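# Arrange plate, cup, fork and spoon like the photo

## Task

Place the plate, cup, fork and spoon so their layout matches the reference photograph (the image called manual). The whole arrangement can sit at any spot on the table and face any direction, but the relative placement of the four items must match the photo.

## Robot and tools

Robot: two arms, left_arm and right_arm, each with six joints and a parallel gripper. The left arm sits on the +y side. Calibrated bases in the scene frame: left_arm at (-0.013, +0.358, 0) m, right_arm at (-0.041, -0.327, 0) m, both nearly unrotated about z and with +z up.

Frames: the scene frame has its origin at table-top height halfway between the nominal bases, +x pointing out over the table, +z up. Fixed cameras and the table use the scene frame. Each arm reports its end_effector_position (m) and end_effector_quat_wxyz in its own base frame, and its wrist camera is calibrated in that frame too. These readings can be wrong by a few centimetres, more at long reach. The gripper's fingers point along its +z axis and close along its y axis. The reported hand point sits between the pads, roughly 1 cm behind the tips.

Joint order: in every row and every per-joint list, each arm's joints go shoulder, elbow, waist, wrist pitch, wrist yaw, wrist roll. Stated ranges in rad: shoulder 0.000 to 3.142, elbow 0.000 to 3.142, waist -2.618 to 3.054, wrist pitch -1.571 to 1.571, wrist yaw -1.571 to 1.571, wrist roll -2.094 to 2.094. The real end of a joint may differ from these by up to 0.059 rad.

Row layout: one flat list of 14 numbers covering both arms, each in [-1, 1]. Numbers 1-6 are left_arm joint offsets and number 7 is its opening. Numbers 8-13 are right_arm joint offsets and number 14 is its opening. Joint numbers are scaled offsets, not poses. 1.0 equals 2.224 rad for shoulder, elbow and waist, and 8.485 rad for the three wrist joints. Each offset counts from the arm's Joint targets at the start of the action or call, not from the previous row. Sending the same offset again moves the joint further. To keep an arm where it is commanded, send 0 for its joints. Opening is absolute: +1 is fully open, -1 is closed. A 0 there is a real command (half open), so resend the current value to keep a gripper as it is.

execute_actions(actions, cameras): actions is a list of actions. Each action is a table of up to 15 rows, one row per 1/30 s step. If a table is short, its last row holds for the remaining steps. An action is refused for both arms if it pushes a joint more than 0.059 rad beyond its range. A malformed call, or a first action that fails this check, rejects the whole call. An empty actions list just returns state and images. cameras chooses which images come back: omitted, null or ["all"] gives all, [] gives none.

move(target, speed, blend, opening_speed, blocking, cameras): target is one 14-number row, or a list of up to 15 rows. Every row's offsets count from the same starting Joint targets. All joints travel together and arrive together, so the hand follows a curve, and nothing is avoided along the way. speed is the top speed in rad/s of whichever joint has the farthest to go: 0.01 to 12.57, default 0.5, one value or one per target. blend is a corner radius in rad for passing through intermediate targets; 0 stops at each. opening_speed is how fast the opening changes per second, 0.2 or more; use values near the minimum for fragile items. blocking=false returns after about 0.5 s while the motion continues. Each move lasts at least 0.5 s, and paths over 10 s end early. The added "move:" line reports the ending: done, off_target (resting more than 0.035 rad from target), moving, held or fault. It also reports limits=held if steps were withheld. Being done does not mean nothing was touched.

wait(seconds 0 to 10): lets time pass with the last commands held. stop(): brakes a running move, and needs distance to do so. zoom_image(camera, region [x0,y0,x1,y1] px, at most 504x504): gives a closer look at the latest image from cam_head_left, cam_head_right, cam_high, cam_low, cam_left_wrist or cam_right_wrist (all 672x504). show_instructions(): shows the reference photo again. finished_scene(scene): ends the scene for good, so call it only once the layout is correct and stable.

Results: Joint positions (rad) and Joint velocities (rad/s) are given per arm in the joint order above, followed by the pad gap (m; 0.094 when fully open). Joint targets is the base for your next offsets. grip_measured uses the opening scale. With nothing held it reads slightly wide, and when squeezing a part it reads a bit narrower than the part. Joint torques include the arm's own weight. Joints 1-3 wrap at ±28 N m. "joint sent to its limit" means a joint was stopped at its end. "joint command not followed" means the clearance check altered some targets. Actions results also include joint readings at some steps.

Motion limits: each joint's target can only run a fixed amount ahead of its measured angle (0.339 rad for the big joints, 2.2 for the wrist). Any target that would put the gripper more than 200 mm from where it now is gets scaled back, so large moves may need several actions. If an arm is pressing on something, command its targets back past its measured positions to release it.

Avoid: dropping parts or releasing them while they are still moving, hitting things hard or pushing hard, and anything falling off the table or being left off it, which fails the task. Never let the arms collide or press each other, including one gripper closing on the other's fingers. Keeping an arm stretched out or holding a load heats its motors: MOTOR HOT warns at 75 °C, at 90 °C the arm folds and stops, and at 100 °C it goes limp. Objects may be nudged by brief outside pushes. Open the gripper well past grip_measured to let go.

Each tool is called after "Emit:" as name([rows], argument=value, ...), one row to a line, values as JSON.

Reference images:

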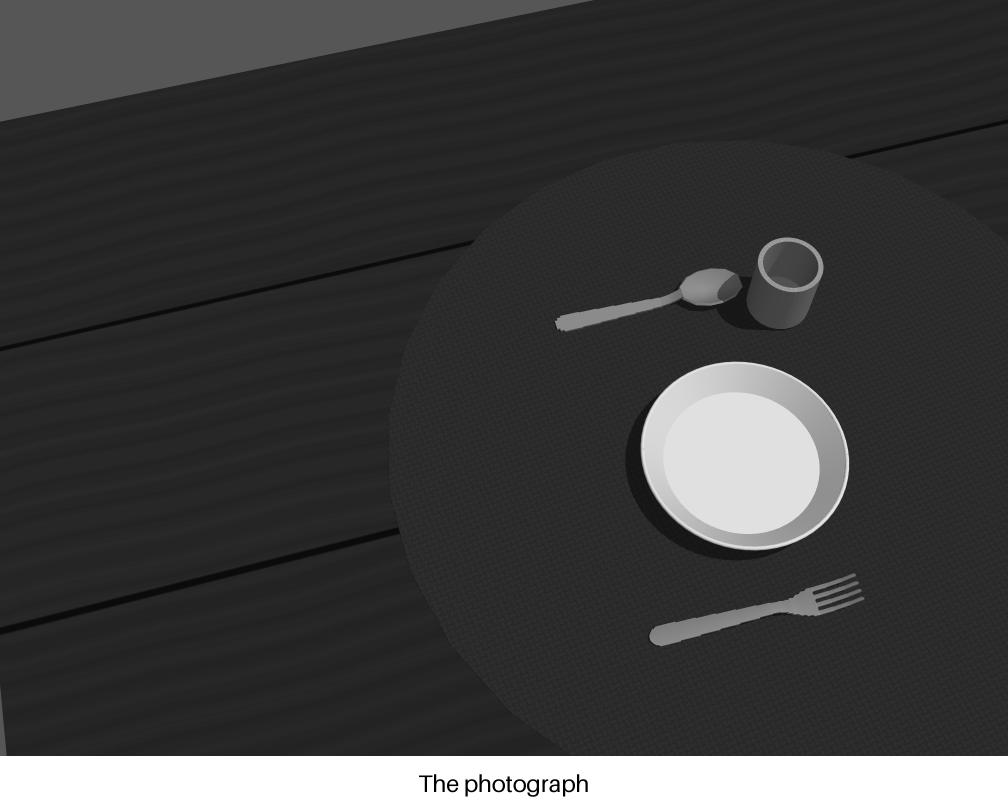

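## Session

Emit:
execute_actions(actions=[])

Emit:
show_instructions()

Scene clock: 0.00 s.
left_arm: end_effector_position=(+0.3521, -0.2151, +0.1480) grip_measured=+1.000 end_effector_quat_wxyz=(+0.579, +0.417, +0.691, -0.113) | right_arm: end_effector_position=(+0.3203, +0.0183, +0.0936) grip_measured=+1.000 end_effector_quat_wxyz=(+0.563, -0.084, +0.815, -0.106)
Joint names: [shoulder, elbow, waist, wrist pitch, wrist yaw, wrist roll]
Joint positions: left_arm=[1.427 0.525 -0.425 0.578 0.296 0.448 0.094] | right_arm=[1.164 0.123 0.201 0.676 0.267 -0.189 0.094]
Joint velocities: within noise
Joint torques (N m): no reading
Motor temperatures (°C): left_arm=[28 28 26 27 24 22 24] | right_arm=[28 29 24 25 24 27 25]
Heat: left arm: 28 °C; right arm: 29 °C.
Joint targets: left_arm=[1.423 0.529 -0.424 0.568 0.298 0.446] | right_arm=[1.158 0.130 0.201 0.675 0.268 -0.187]
Tool commands: left_gripper/opening=+1.0 right_gripper/opening=+1.0
camera_calibration:
cam_left_wrist: T_world_to_cam=[[-0.701421, -0.62447, -0.343578, 0.162446], [-0.284344, 0.687194, -0.668516, 0.384146], [0.653573, -0.371217, -0.659576, -0.126445], [0, 0, 0, 1]] pos_world=[0.305814, -0.209479, 0.22922]
cam_right_wrist: T_world_to_cam=[[0.00904109, -0.960723, 0.277363, -0.00997029], [-0.712926, -0.20069, -0.671907, 0.333329], [0.70118, -0.191665, -0.686739, -0.0698749], [0, 0, 0, 1]] pos_world=[0.286724, 0.0439247, 0.178746]

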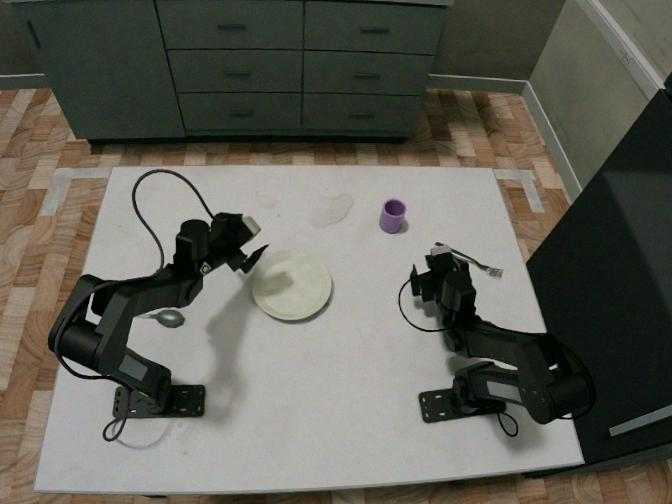

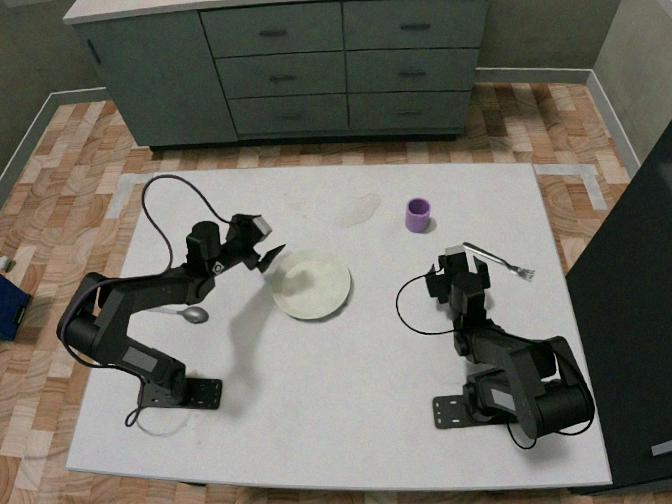

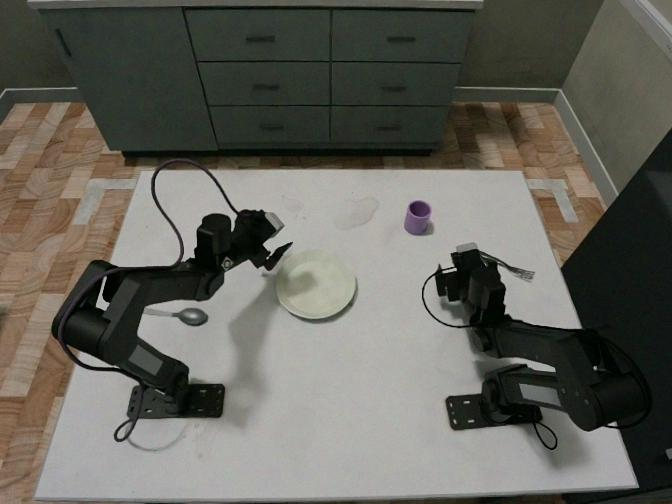

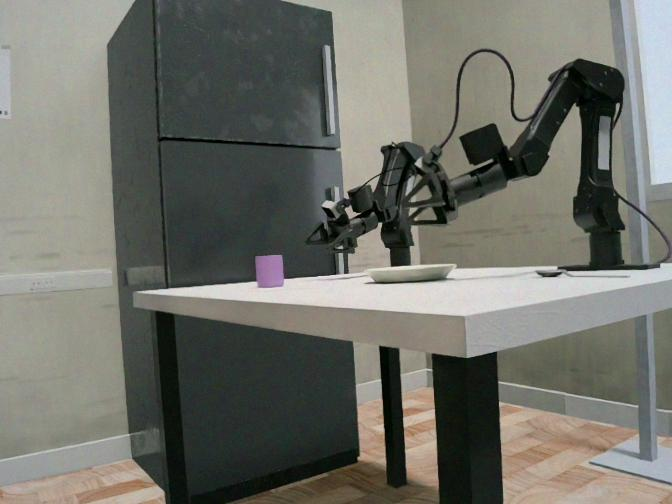

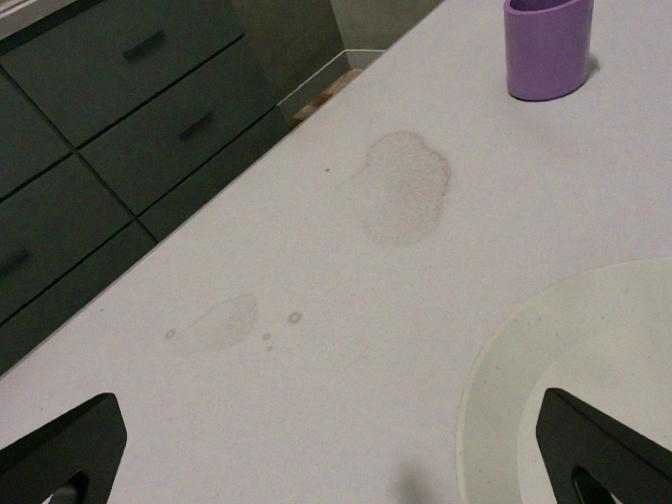

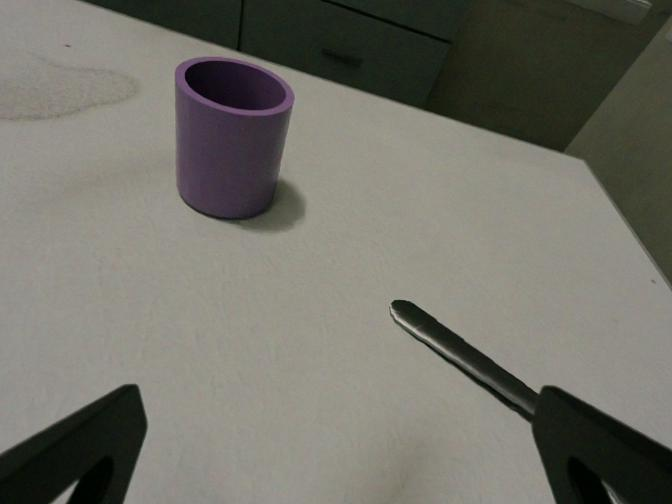

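Reference images for this scene: manual.

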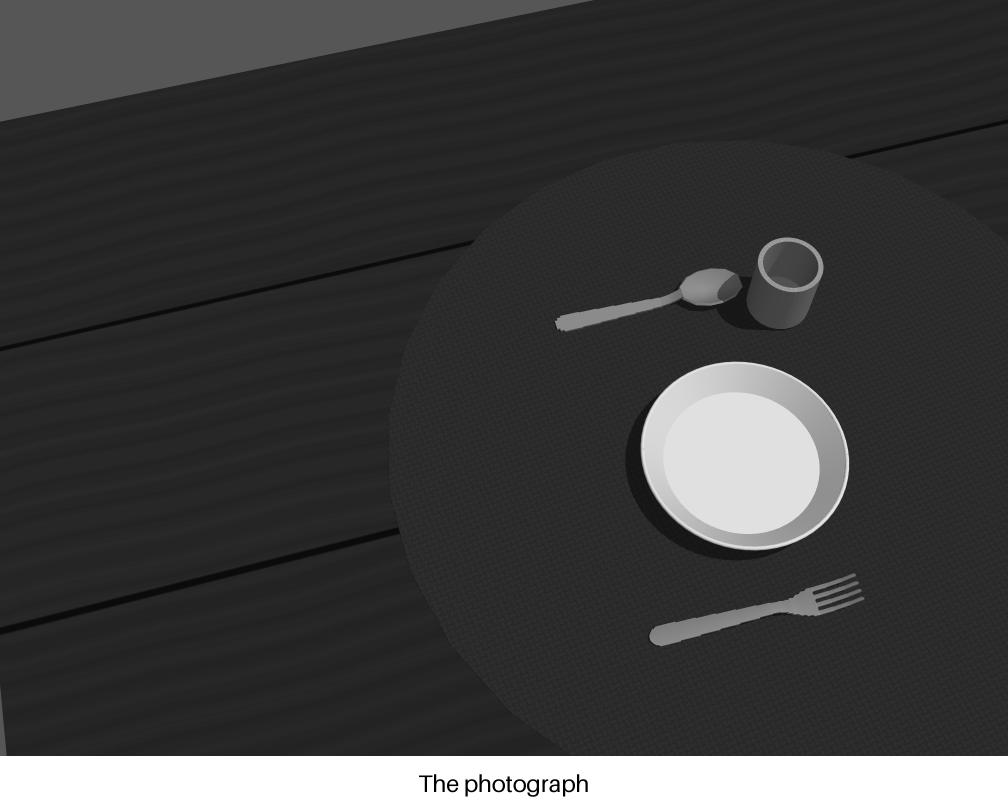

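Emit:
move(target=[-0.0989, 0.4987, 0, -0.2481, -0.0351, -0.0526, 1.0, 0.2500, 0.8300, -0.0994, -0.2443, -0.0316, 0.0220, 1.0], speed=1.1)

Scene clock: 15.63 s.
left_arm: end_effector_position=(+0.2165, -0.0982, +0.2971) grip_measured=+1.000 end_effector_quat_wxyz=(+0.226, +0.209, +0.950, -0.051) | right_arm: end_effector_position=(+0.3809, -0.0054, +0.2712) grip_measured=+1.000 end_effector_quat_wxyz=(+0.212, +0.002, +0.977, -0.005)
Joint names: [shoulder, elbow, waist, wrist pitch, wrist yaw, wrist roll]
Joint positions: left_arm=[1.206 1.621 -0.425 -1.518 0.007 0.007 0.094] | right_arm=[1.702 1.944 -0.014 -1.385 0.006 -0.011 0.094]
Joint velocities: within noise
Joint torques (N m): left_arm=[-2.54 6.19 0.2 0.96 -0.06 -0.1] | right_arm=[-6.74 11.17 -0.43 0.95 -0.06 0.09]
Motor temperatures (°C): left_arm=[28 29 26 30 24 22 24] | right_arm=[28 31 24 28 24 27 25]
Heat: left arm: 30 °C; right arm: 31 °C.
Joint targets: left_arm=[1.203 1.638 -0.424 -1.537 0.001 0.000] | right_arm=[1.714 1.977 -0.020 -1.397 0.000 -0.001]
move: done
camera_calibration:
cam_left_wrist: T_world_to_cam=[[-0.429946, -0.902774, -0.0120825, 0.00700439], [-0.902632, 0.430098, -0.0164386, 0.27978], [0.020037, 0.00383833, -0.999792, 0.37899], [0, 0, 0, 1]] pos_world=[0.247956, -0.115464, 0.383595]
cam_right_wrist: T_world_to_cam=[[-0.00587112, -0.999727, 0.0226231, -0.00799694], [-0.999965, 0.00600339, 0.00578332, 0.417803], [-0.00591756, -0.0225883, -0.999727, 0.360216], [0, 0, 0, 1]] pos_world=[0.419873, -0.00236632, 0.357882]

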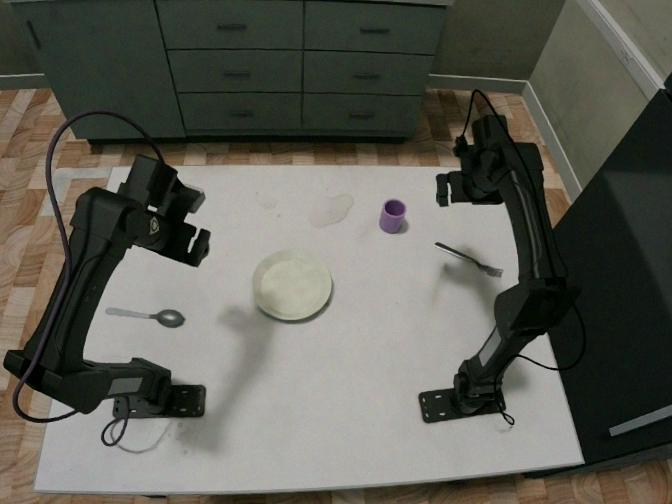

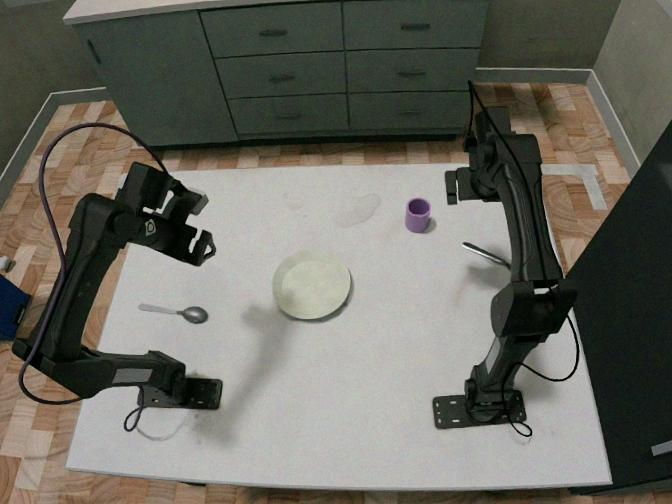

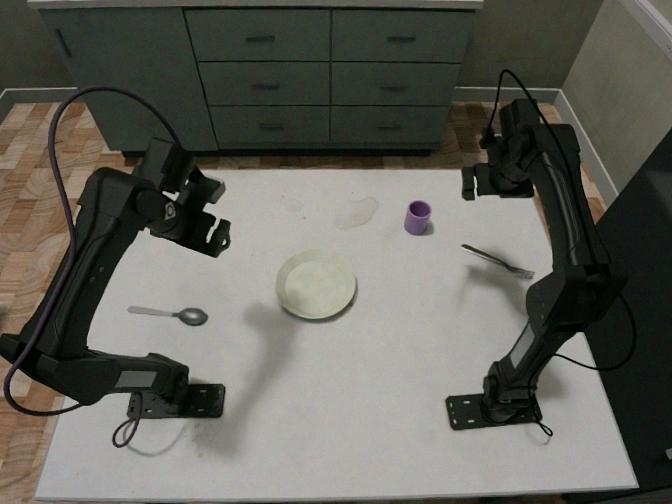

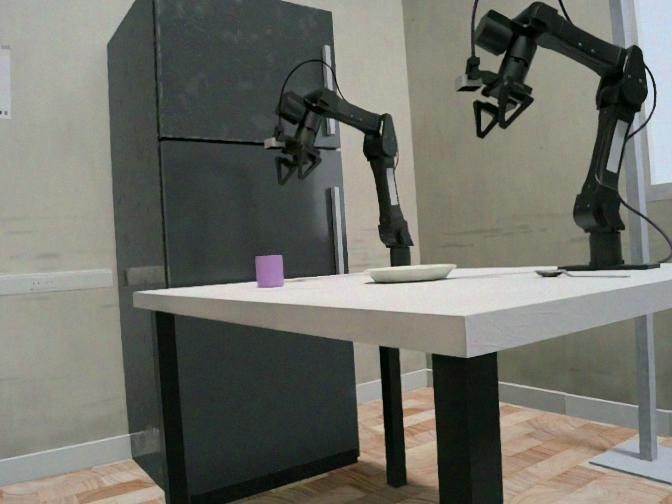

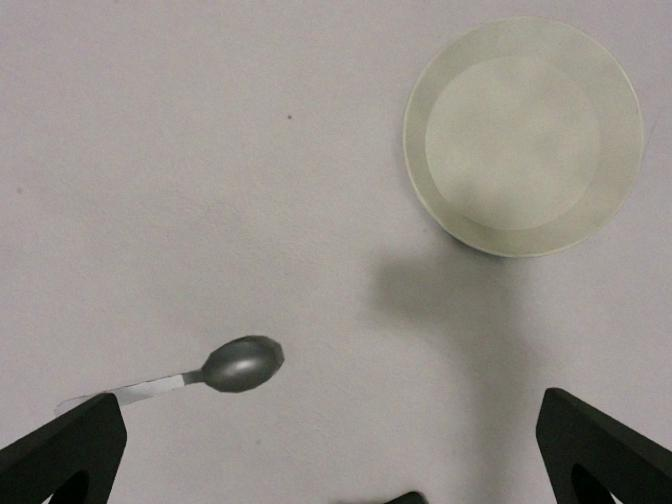

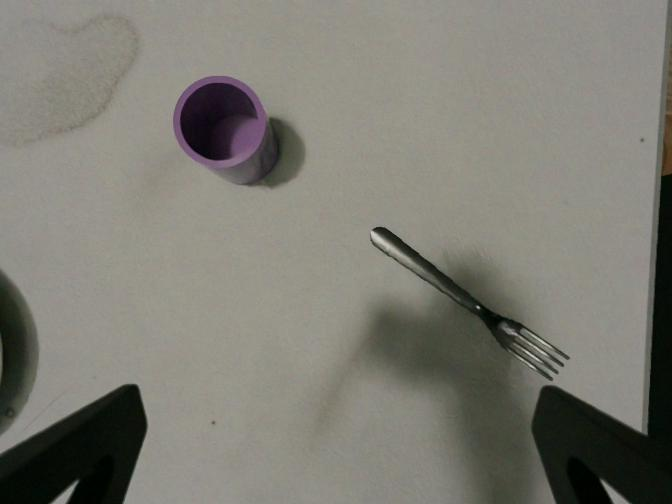

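Emit:
zoom_image(camera="cam_left_wrist", region=[390, 0, 660, 270])

Emit:
zoom_image(camera="cam_left_wrist", region=[40, 310, 300, 430])

Emit:
zoom_image(camera="cam_right_wrist", region=[150, 60, 330, 200])

Emit:
zoom_image(camera="cam_right_wrist", region=[350, 210, 590, 400])

Scaled by 1.867 from the camera's 672x504 image, which has a finer 960x720 frame.

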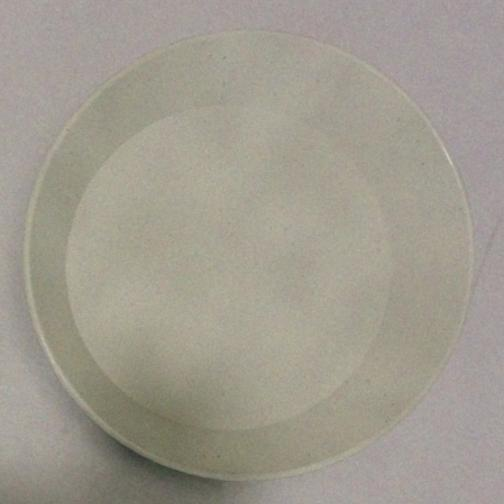

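Scaled by 1.938 from the camera's 672x504 image, which has a finer 960x720 frame.

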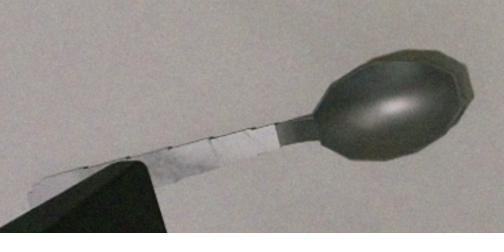

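Scaled by 2.800 from the camera's 672x504 image, which has a finer 960x720 frame.

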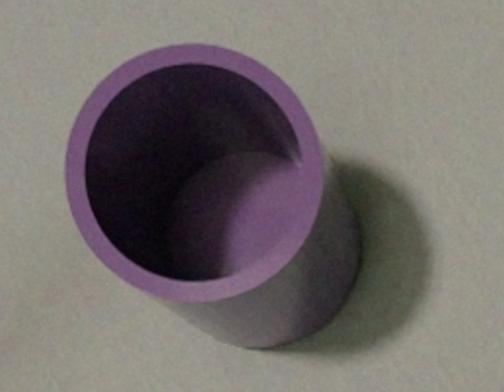

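Scaled by 2.100 from the camera's 672x504 image, which has a finer 960x720 frame.

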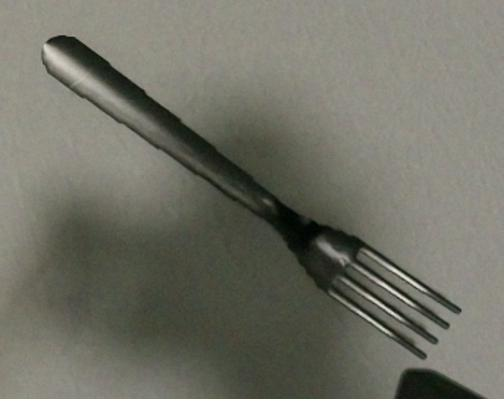

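Emit:
move(target=[0.0809, -0.2855, 0.2918, 0.0392, 0, 0.2355, -0.2, 0.1549, -0.0292, 0.0721, 0.0362, 0, 0, 1.0], speed=1.1, opening_speed=1.0)

Emit:
zoom_image(camera="cam_low", region=[500, 200, 660, 300])

Scene clock: 22.53 s.
left_arm: end_effector_position=(+0.2138, +0.0490, +0.0992) grip_measured=-0.198 end_effector_quat_wxyz=(-0.001, +0.773, +0.634, +0.001) | right_arm: end_effector_position=(+0.4718, +0.0644, +0.1521) grip_measured=+1.000 end_effector_quat_wxyz=(+0.175, -0.071, +0.982, +0.009)
Joint names: [shoulder, elbow, waist, wrist pitch, wrist yaw, wrist roll]
Joint positions: left_arm=[1.376 1.017 0.219 -1.211 -0.003 1.987 0.038] | right_arm=[2.044 1.93 0.135 -1.105 0.005 -0.011 0.094]
Joint velocities: within noise
Joint torques (N m): left_arm=[-3.63 4.46 0.68 0.22 0.03 0.12] | right_arm=[-10.58 6.83 0.51 1.08 -0.06 0.08]
Motor temperatures (°C): left_arm=[28 29 26 29 24 22 24] | right_arm=[29 31 24 28 24 27 25]
Heat: left arm: 29 °C; right arm: 31 °C.
Joint targets: left_arm=[1.383 1.003 0.224 -1.205 0.001 1.998] | right_arm=[2.059 1.911 0.140 -1.090 0.000 -0.001]
move: done
camera_calibration:
cam_left_wrist: T_world_to_cam=[[-0.977371, 0.211372, -0.00826111, 0.198411], [0.186374, 0.878941, 0.439008, -0.0892475], [0.100055, 0.427534, -0.898445, 0.13266], [0, 0, 0, 1]] pos_world=[0.197282, -0.020212, 0.160007]
cam_right_wrist: T_world_to_cam=[[0.144829, -0.989241, 0.0206439, -0.00635151], [-0.986401, -0.142712, 0.0815253, 0.500572], [-0.0777021, -0.0321705, -0.996457, 0.277219], [0, 0, 0, 1]] pos_world=[0.516225, 0.0740729, 0.235559]

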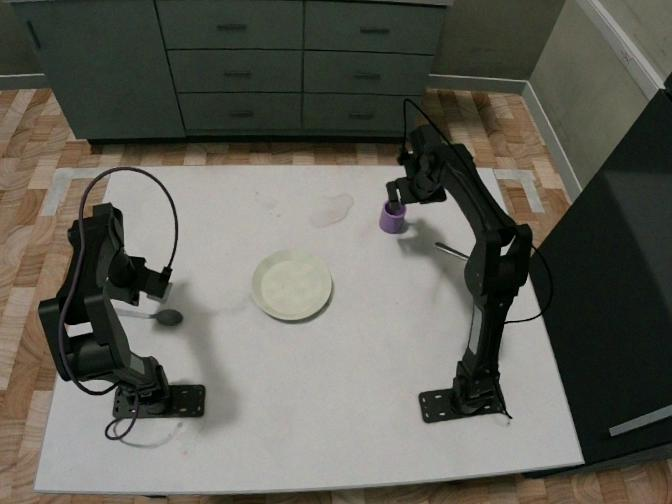

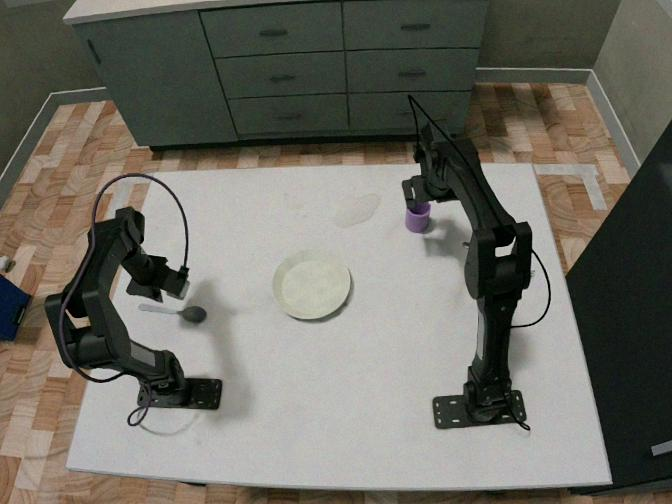

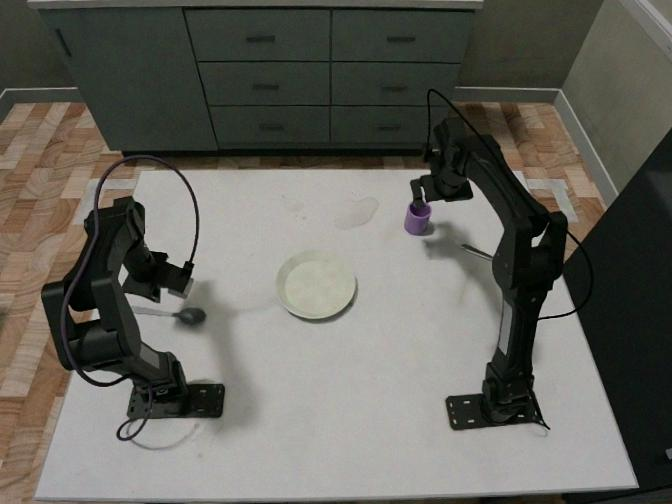

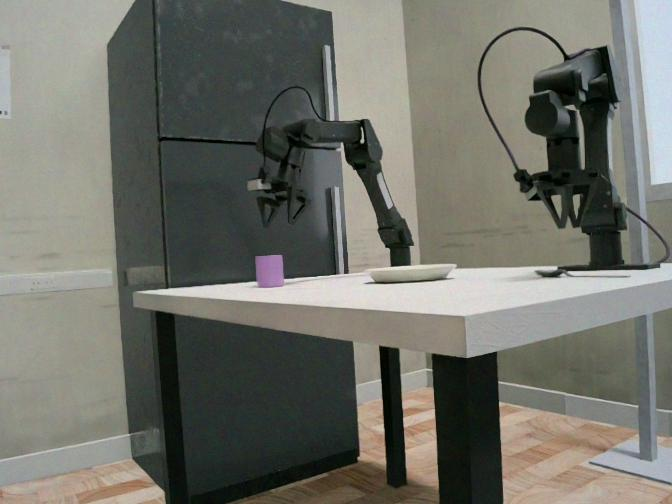

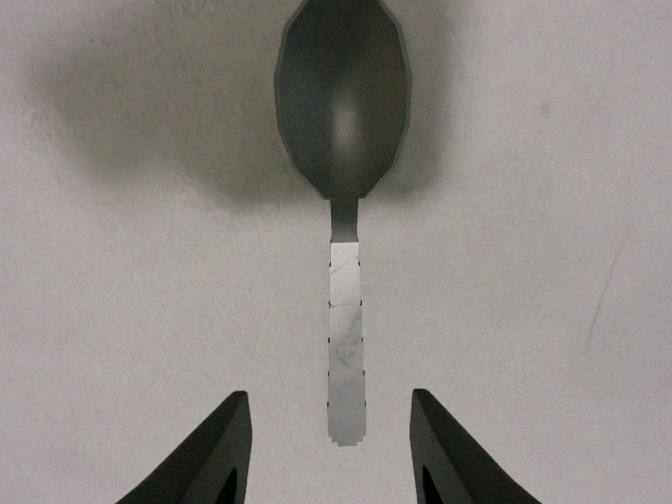

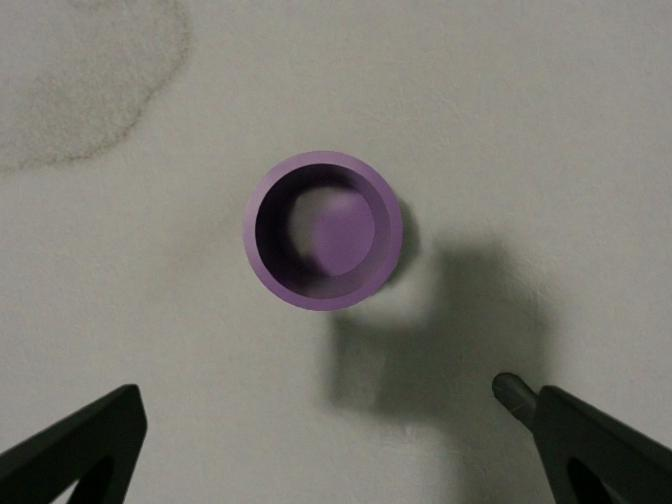

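Scaled by 3.150 from the camera's 672x504 image, which has a finer 960x720 frame.

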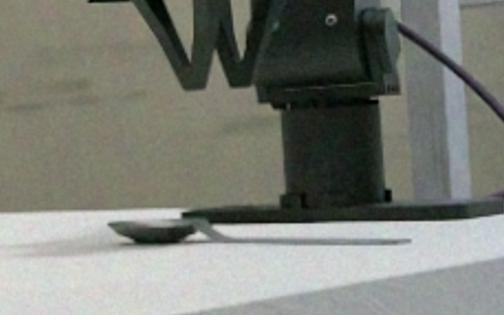

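Emit:
move(target=[0.0236, -0.1088, -0.0112, 0.0346, 0, 0, -0.2, 0.0911, -0.0477, 0.0063, 0.0354, 0, 0, 1.0], speed=0.35)

Emit:
zoom_image(camera="cam_low", region=[500, 210, 620, 300])

Emit:
zoom_image(camera="cam_low", region=[220, 200, 340, 300])

Scene clock: 26.40 s.
left_arm: end_effector_position=(+0.2080, +0.0450, +0.0301) grip_measured=-0.198 end_effector_quat_wxyz=(-0.001, +0.777, +0.629, +0.000) | right_arm: end_effector_position=(+0.5105, +0.0761, +0.0439) grip_measured=+1.000 end_effector_quat_wxyz=(+0.169, -0.077, +0.982, +0.009)
Joint names: [shoulder, elbow, waist, wrist pitch, wrist yaw, wrist roll]
Joint positions: left_arm=[1.427 0.774 0.206 -0.918 -0.003 1.987 0.038] | right_arm=[2.248 1.823 0.148 -0.805 0.005 -0.011 0.094]
Joint velocities: within noise
Joint torques (N m): left_arm=[-3.69 4 -0.55 0.24 -0.04 0.11] | right_arm=[-12.42 7.01 0.64 1.03 -0.05 0.08]
Motor temperatures (°C): left_arm=[28 29 26 29 24 22 24] | right_arm=[31 31 24 27 24 27 25]
Heat: left arm: 29 °C; right arm: 31 °C.
Joint targets: left_arm=[1.436 0.761 0.199 -0.912 0.001 1.998] | right_arm=[2.262 1.806 0.154 -0.790 0.000 -0.001]
move: done
camera_calibration:
cam_left_wrist: T_world_to_cam=[[-0.974467, 0.224424, -0.00691212, 0.191829], [0.198754, 0.876507, 0.438444, -0.0568053], [0.104456, 0.425875, -0.898732, 0.0719625], [0, 0, 0, 1]] pos_world=[0.190705, -0.023908, 0.0909069]
cam_right_wrist: T_world_to_cam=[[0.157164, -0.987357, 0.0206247, -0.00470143], [-0.983594, -0.154624, 0.0929237, 0.548256], [-0.0885598, -0.0348906, -0.99546, 0.178429], [0, 0, 0, 1]] pos_world=[0.555802, 0.0863568, 0.12677]

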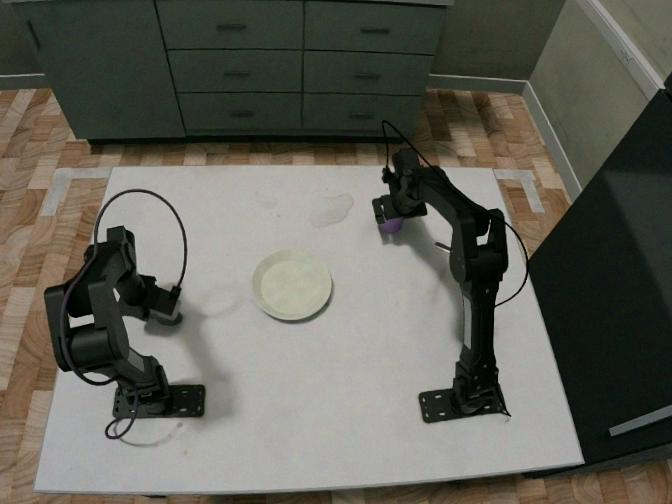

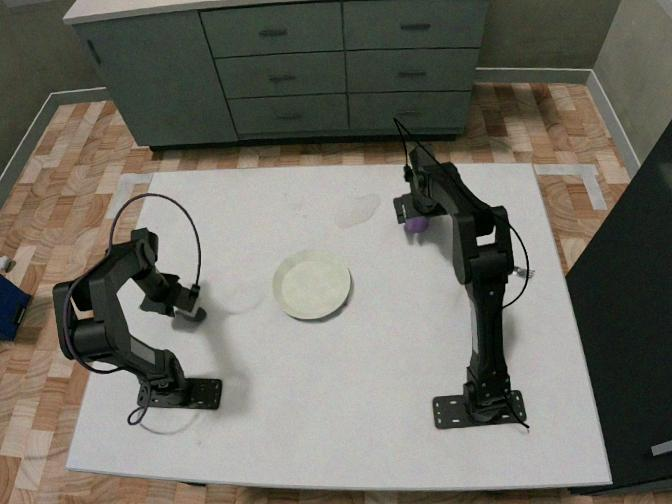

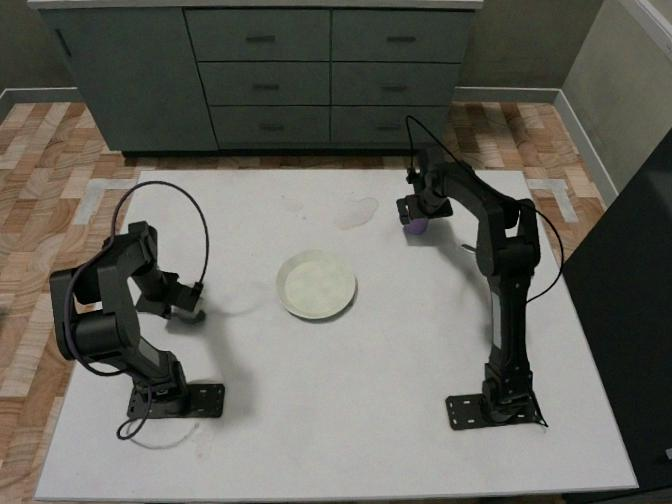

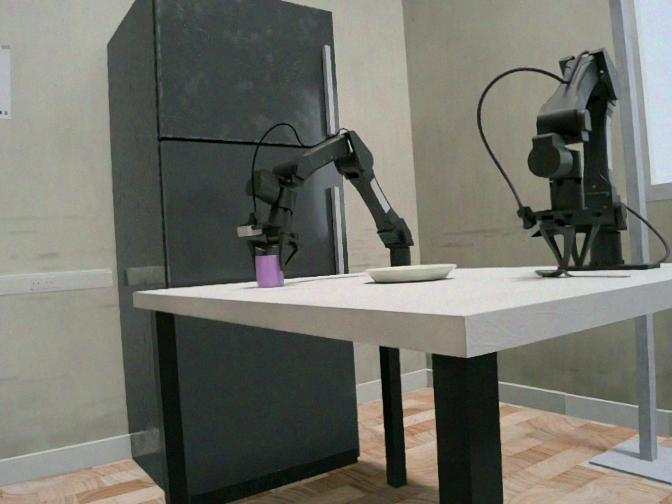

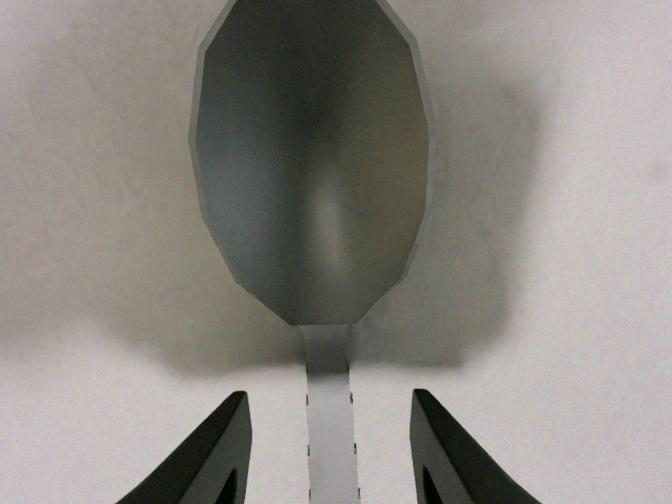

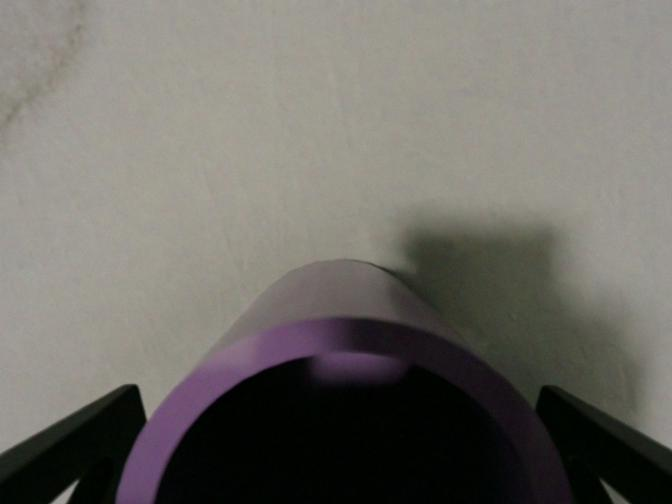

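Scaled by 4.200 from the camera's 672x504 image, which has a finer 960x720 frame.

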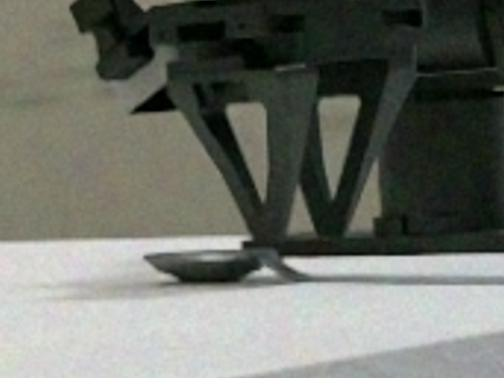

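Scaled by 4.200 from the camera's 672x504 image, which has a finer 960x720 frame.

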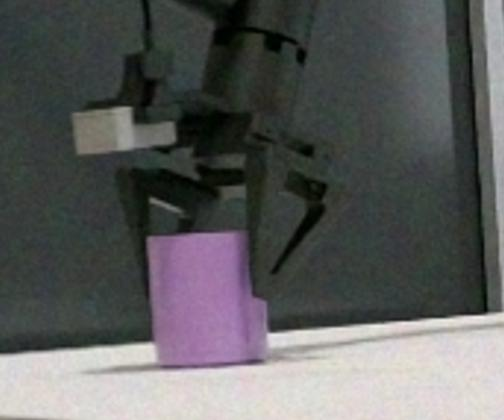

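Emit:
move(target=[0.0130, -0.0199, 0, 0.0086, 0, 0, -0.2, 0, 0, 0, 0, 0, 0, 0.30], speed=0.12, opening_speed=0.7, cameras=["cam_low", "cam_left_wrist", "cam_right_wrist"])

Emit:
zoom_image(camera="cam_low", region=[530, 240, 610, 300])

Scene clock: 28.27 s.
left_arm: end_effector_position=(+0.2082, +0.0451, +0.0150) grip_measured=-0.198 end_effector_quat_wxyz=(-0.001, +0.777, +0.629, +0.002) | right_arm: end_effector_position=(+0.5107, +0.0761, +0.0439) grip_measured=+0.366 end_effector_quat_wxyz=(+0.170, -0.077, +0.982, +0.009)
Joint names: [shoulder, elbow, waist, wrist pitch, wrist yaw, wrist roll]
Joint positions: left_arm=[1.455 0.73 0.206 -0.845 -0.003 1.987 0.038] | right_arm=[2.248 1.823 0.148 -0.805 0.005 -0.01 0.064]
Joint velocities: within noise
Joint torques (N m): left_arm=[-3.67 3.71 -0.49 0.35 0.03 0.09] | right_arm=[-12.41 6.97 0.69 1.03 -0.05 0.06]
Motor temperatures (°C): left_arm=[28 29 26 28 24 22 24] | right_arm=[32 31 24 27 24 27 25]
Heat: left arm: 29 °C; right arm: 32 °C.
Joint targets: left_arm=[1.465 0.717 0.199 -0.838 0.001 1.998] | right_arm=[2.262 1.806 0.154 -0.790 0.000 -0.001]
move: done
camera_calibration:
cam_left_wrist: T_world_to_cam=[[-0.974448, 0.224407, -0.00961416, 0.191927], [0.197457, 0.876251, 0.439539, -0.0500272], [0.10706, 0.426409, -0.898172, 0.0578653], [0, 0, 0, 1]] pos_world=[0.190706, -0.0239077, 0.0758071]
cam_right_wrist: T_world_to_cam=[[0.156809, -0.987417, 0.0204681, -0.00449681], [-0.983713, -0.15431, 0.0921797, 0.54848], [-0.0878613, -0.0345894, -0.995532, 0.178132], [0, 0, 0, 1]] pos_world=[0.555903, 0.0863575, 0.12687]
Images, in order (width x height): cam_low 672x504, cam_left_wrist 672x504, cam_right_wrist 672x504.

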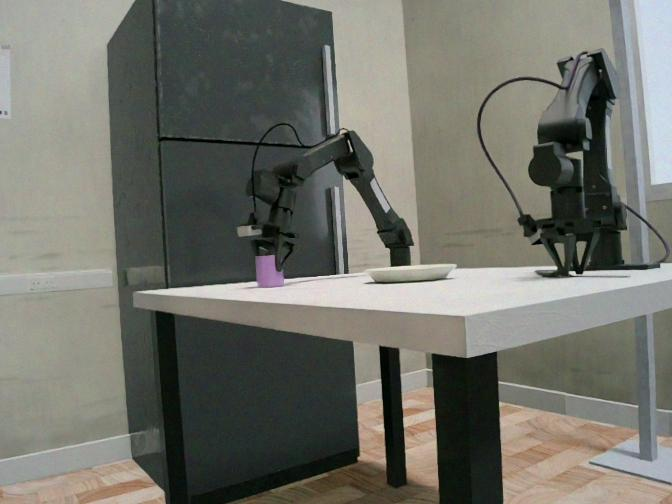

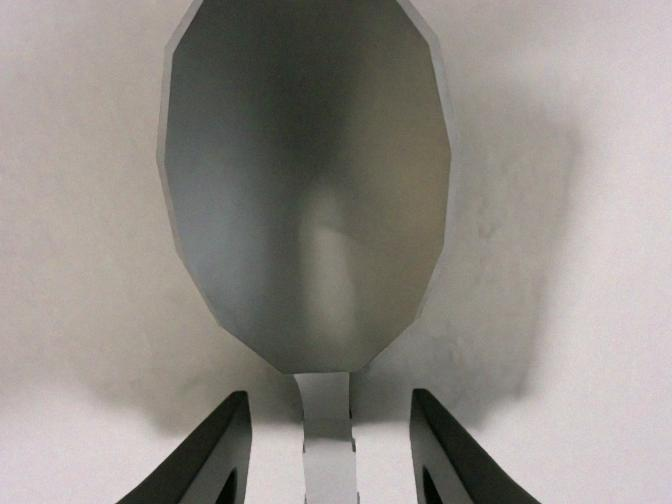

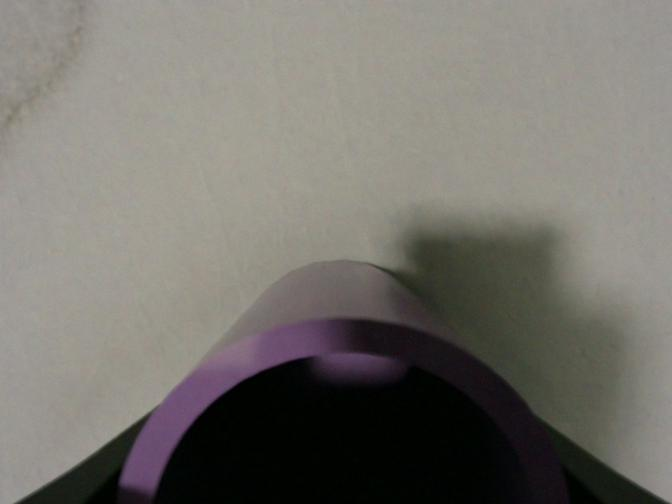

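Scaled by 6.300 from the camera's 672x504 image, which has a finer 960x720 frame.

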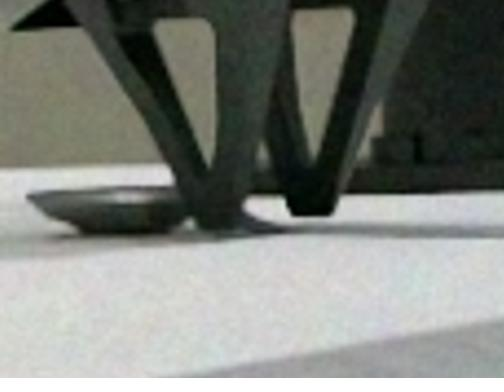

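Emit:
move([
  [0.0025, -0.0038, 0, 0.00165, 0, 0, -0.2, -0.0135, 0.0270, 0, 0, 0, 0, 0.30],
  [0.0025, -0.0038, 0, 0.00165, 0, 0, -1.0, -0.0504, 0.0490, 0, -0.0159, 0, 0, 0.30],
], speed=0.2, opening_speed=0.8, cameras=["cam_low", "cam_left_wrist", "cam_right_wrist"])

Emit:
zoom_image(camera="cam_low", region=[530, 240, 610, 300])

Scene clock: 32.97 s.
left_arm: end_effector_position=(+0.2086, +0.0451, +0.0123) grip_measured=-0.824 end_effector_quat_wxyz=(+0.000, +0.777, +0.629, +0.003) | right_arm: end_effector_position=(+0.4973, +0.0741, +0.0727) grip_measured=+0.365 end_effector_quat_wxyz=(+0.155, -0.077, +0.985, +0.008)
Joint names: [shoulder, elbow, waist, wrist pitch, wrist yaw, wrist roll]
Joint positions: left_arm=[1.46 0.722 0.206 -0.829 -0.003 1.987 0.008] | right_arm=[2.201 1.87 0.148 -0.928 0.005 -0.01 0.064]
Joint velocities: within noise
Joint torques (N m): left_arm=[-3.33 3.84 -0.25 0.27 -0.02 0.11] | right_arm=[-17.46 13.12 0.73 0.9 -0.07 0.08]
Motor temperatures (°C): left_arm=[28 29 26 28 24 22 24] | right_arm=[34 31 24 27 24 27 26]
Heat: left arm: 29 °C; right arm: 34 °C.
Joint targets: left_arm=[1.470 0.708 0.199 -0.824 0.001 1.998] | right_arm=[2.150 1.915 0.154 -0.925 0.000 -0.001]
move: off_target (right_arm); right_arm: the shoulder is farthest, 0.051 rad from its target
camera_calibration:
cam_left_wrist: T_world_to_cam=[[-0.974427, 0.224377, -0.0121082, 0.192274], [0.196242, 0.876015, 0.440552, -0.0486843], [0.109457, 0.42691, -0.897645, 0.0548448], [0, 0, 0, 1]] pos_world=[0.190907, -0.0239075, 0.0730073]
cam_right_wrist: T_world_to_cam=[[0.157348, -0.987337, 0.0201778, -0.00518185], [-0.980619, -0.153796, 0.121383, 0.528731], [-0.116743, -0.0388861, -0.992401, 0.219946], [0, 0, 0, 1]] pos_world=[0.544976, 0.0847536, 0.1542]
Images, in order (width x height): cam_low 672x504, cam_left_wrist 672x504, cam_right_wrist 672x504.

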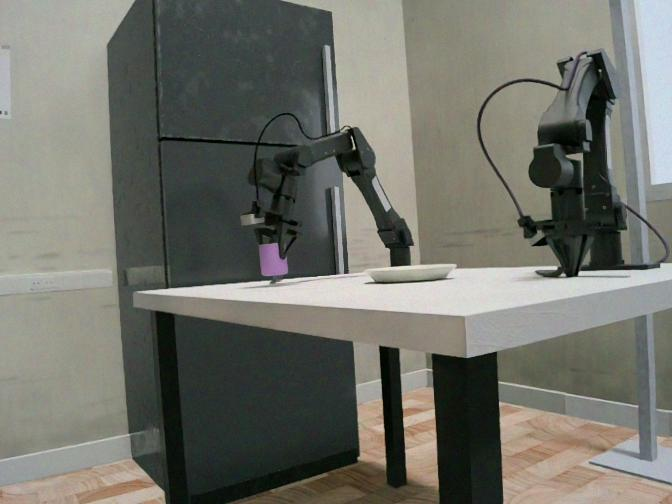

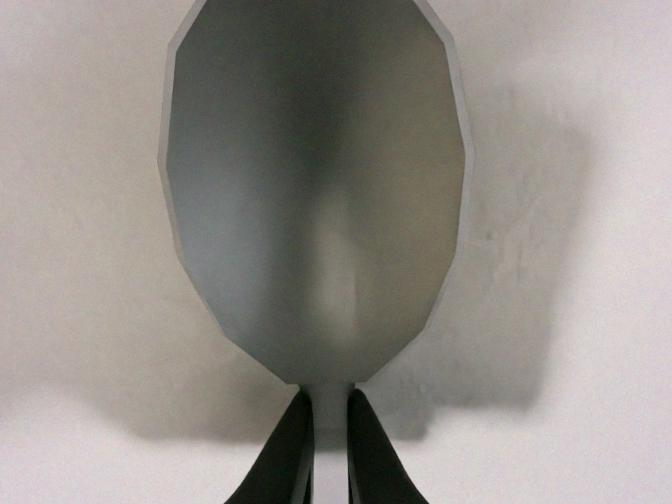

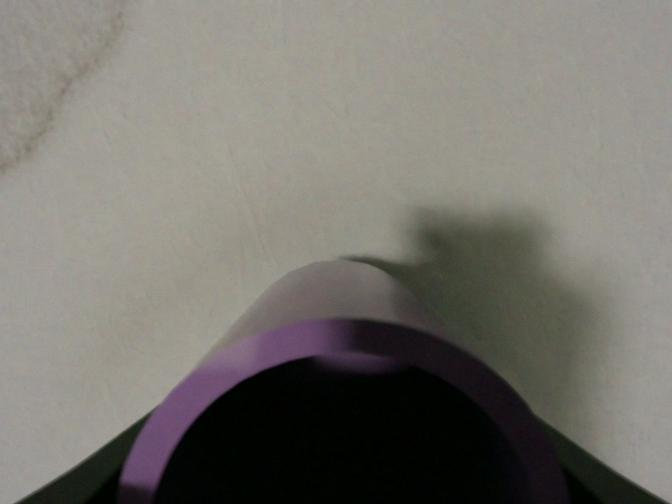

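Scaled by 6.300 from the camera's 672x504 image, which has a finer 960x720 frame.

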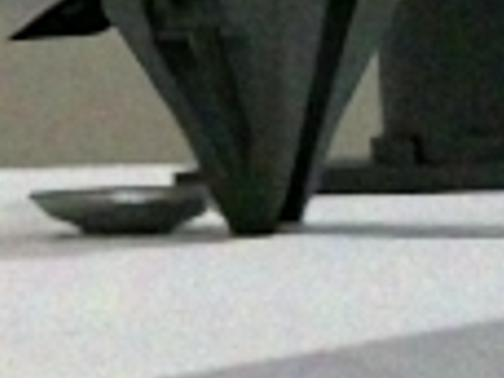

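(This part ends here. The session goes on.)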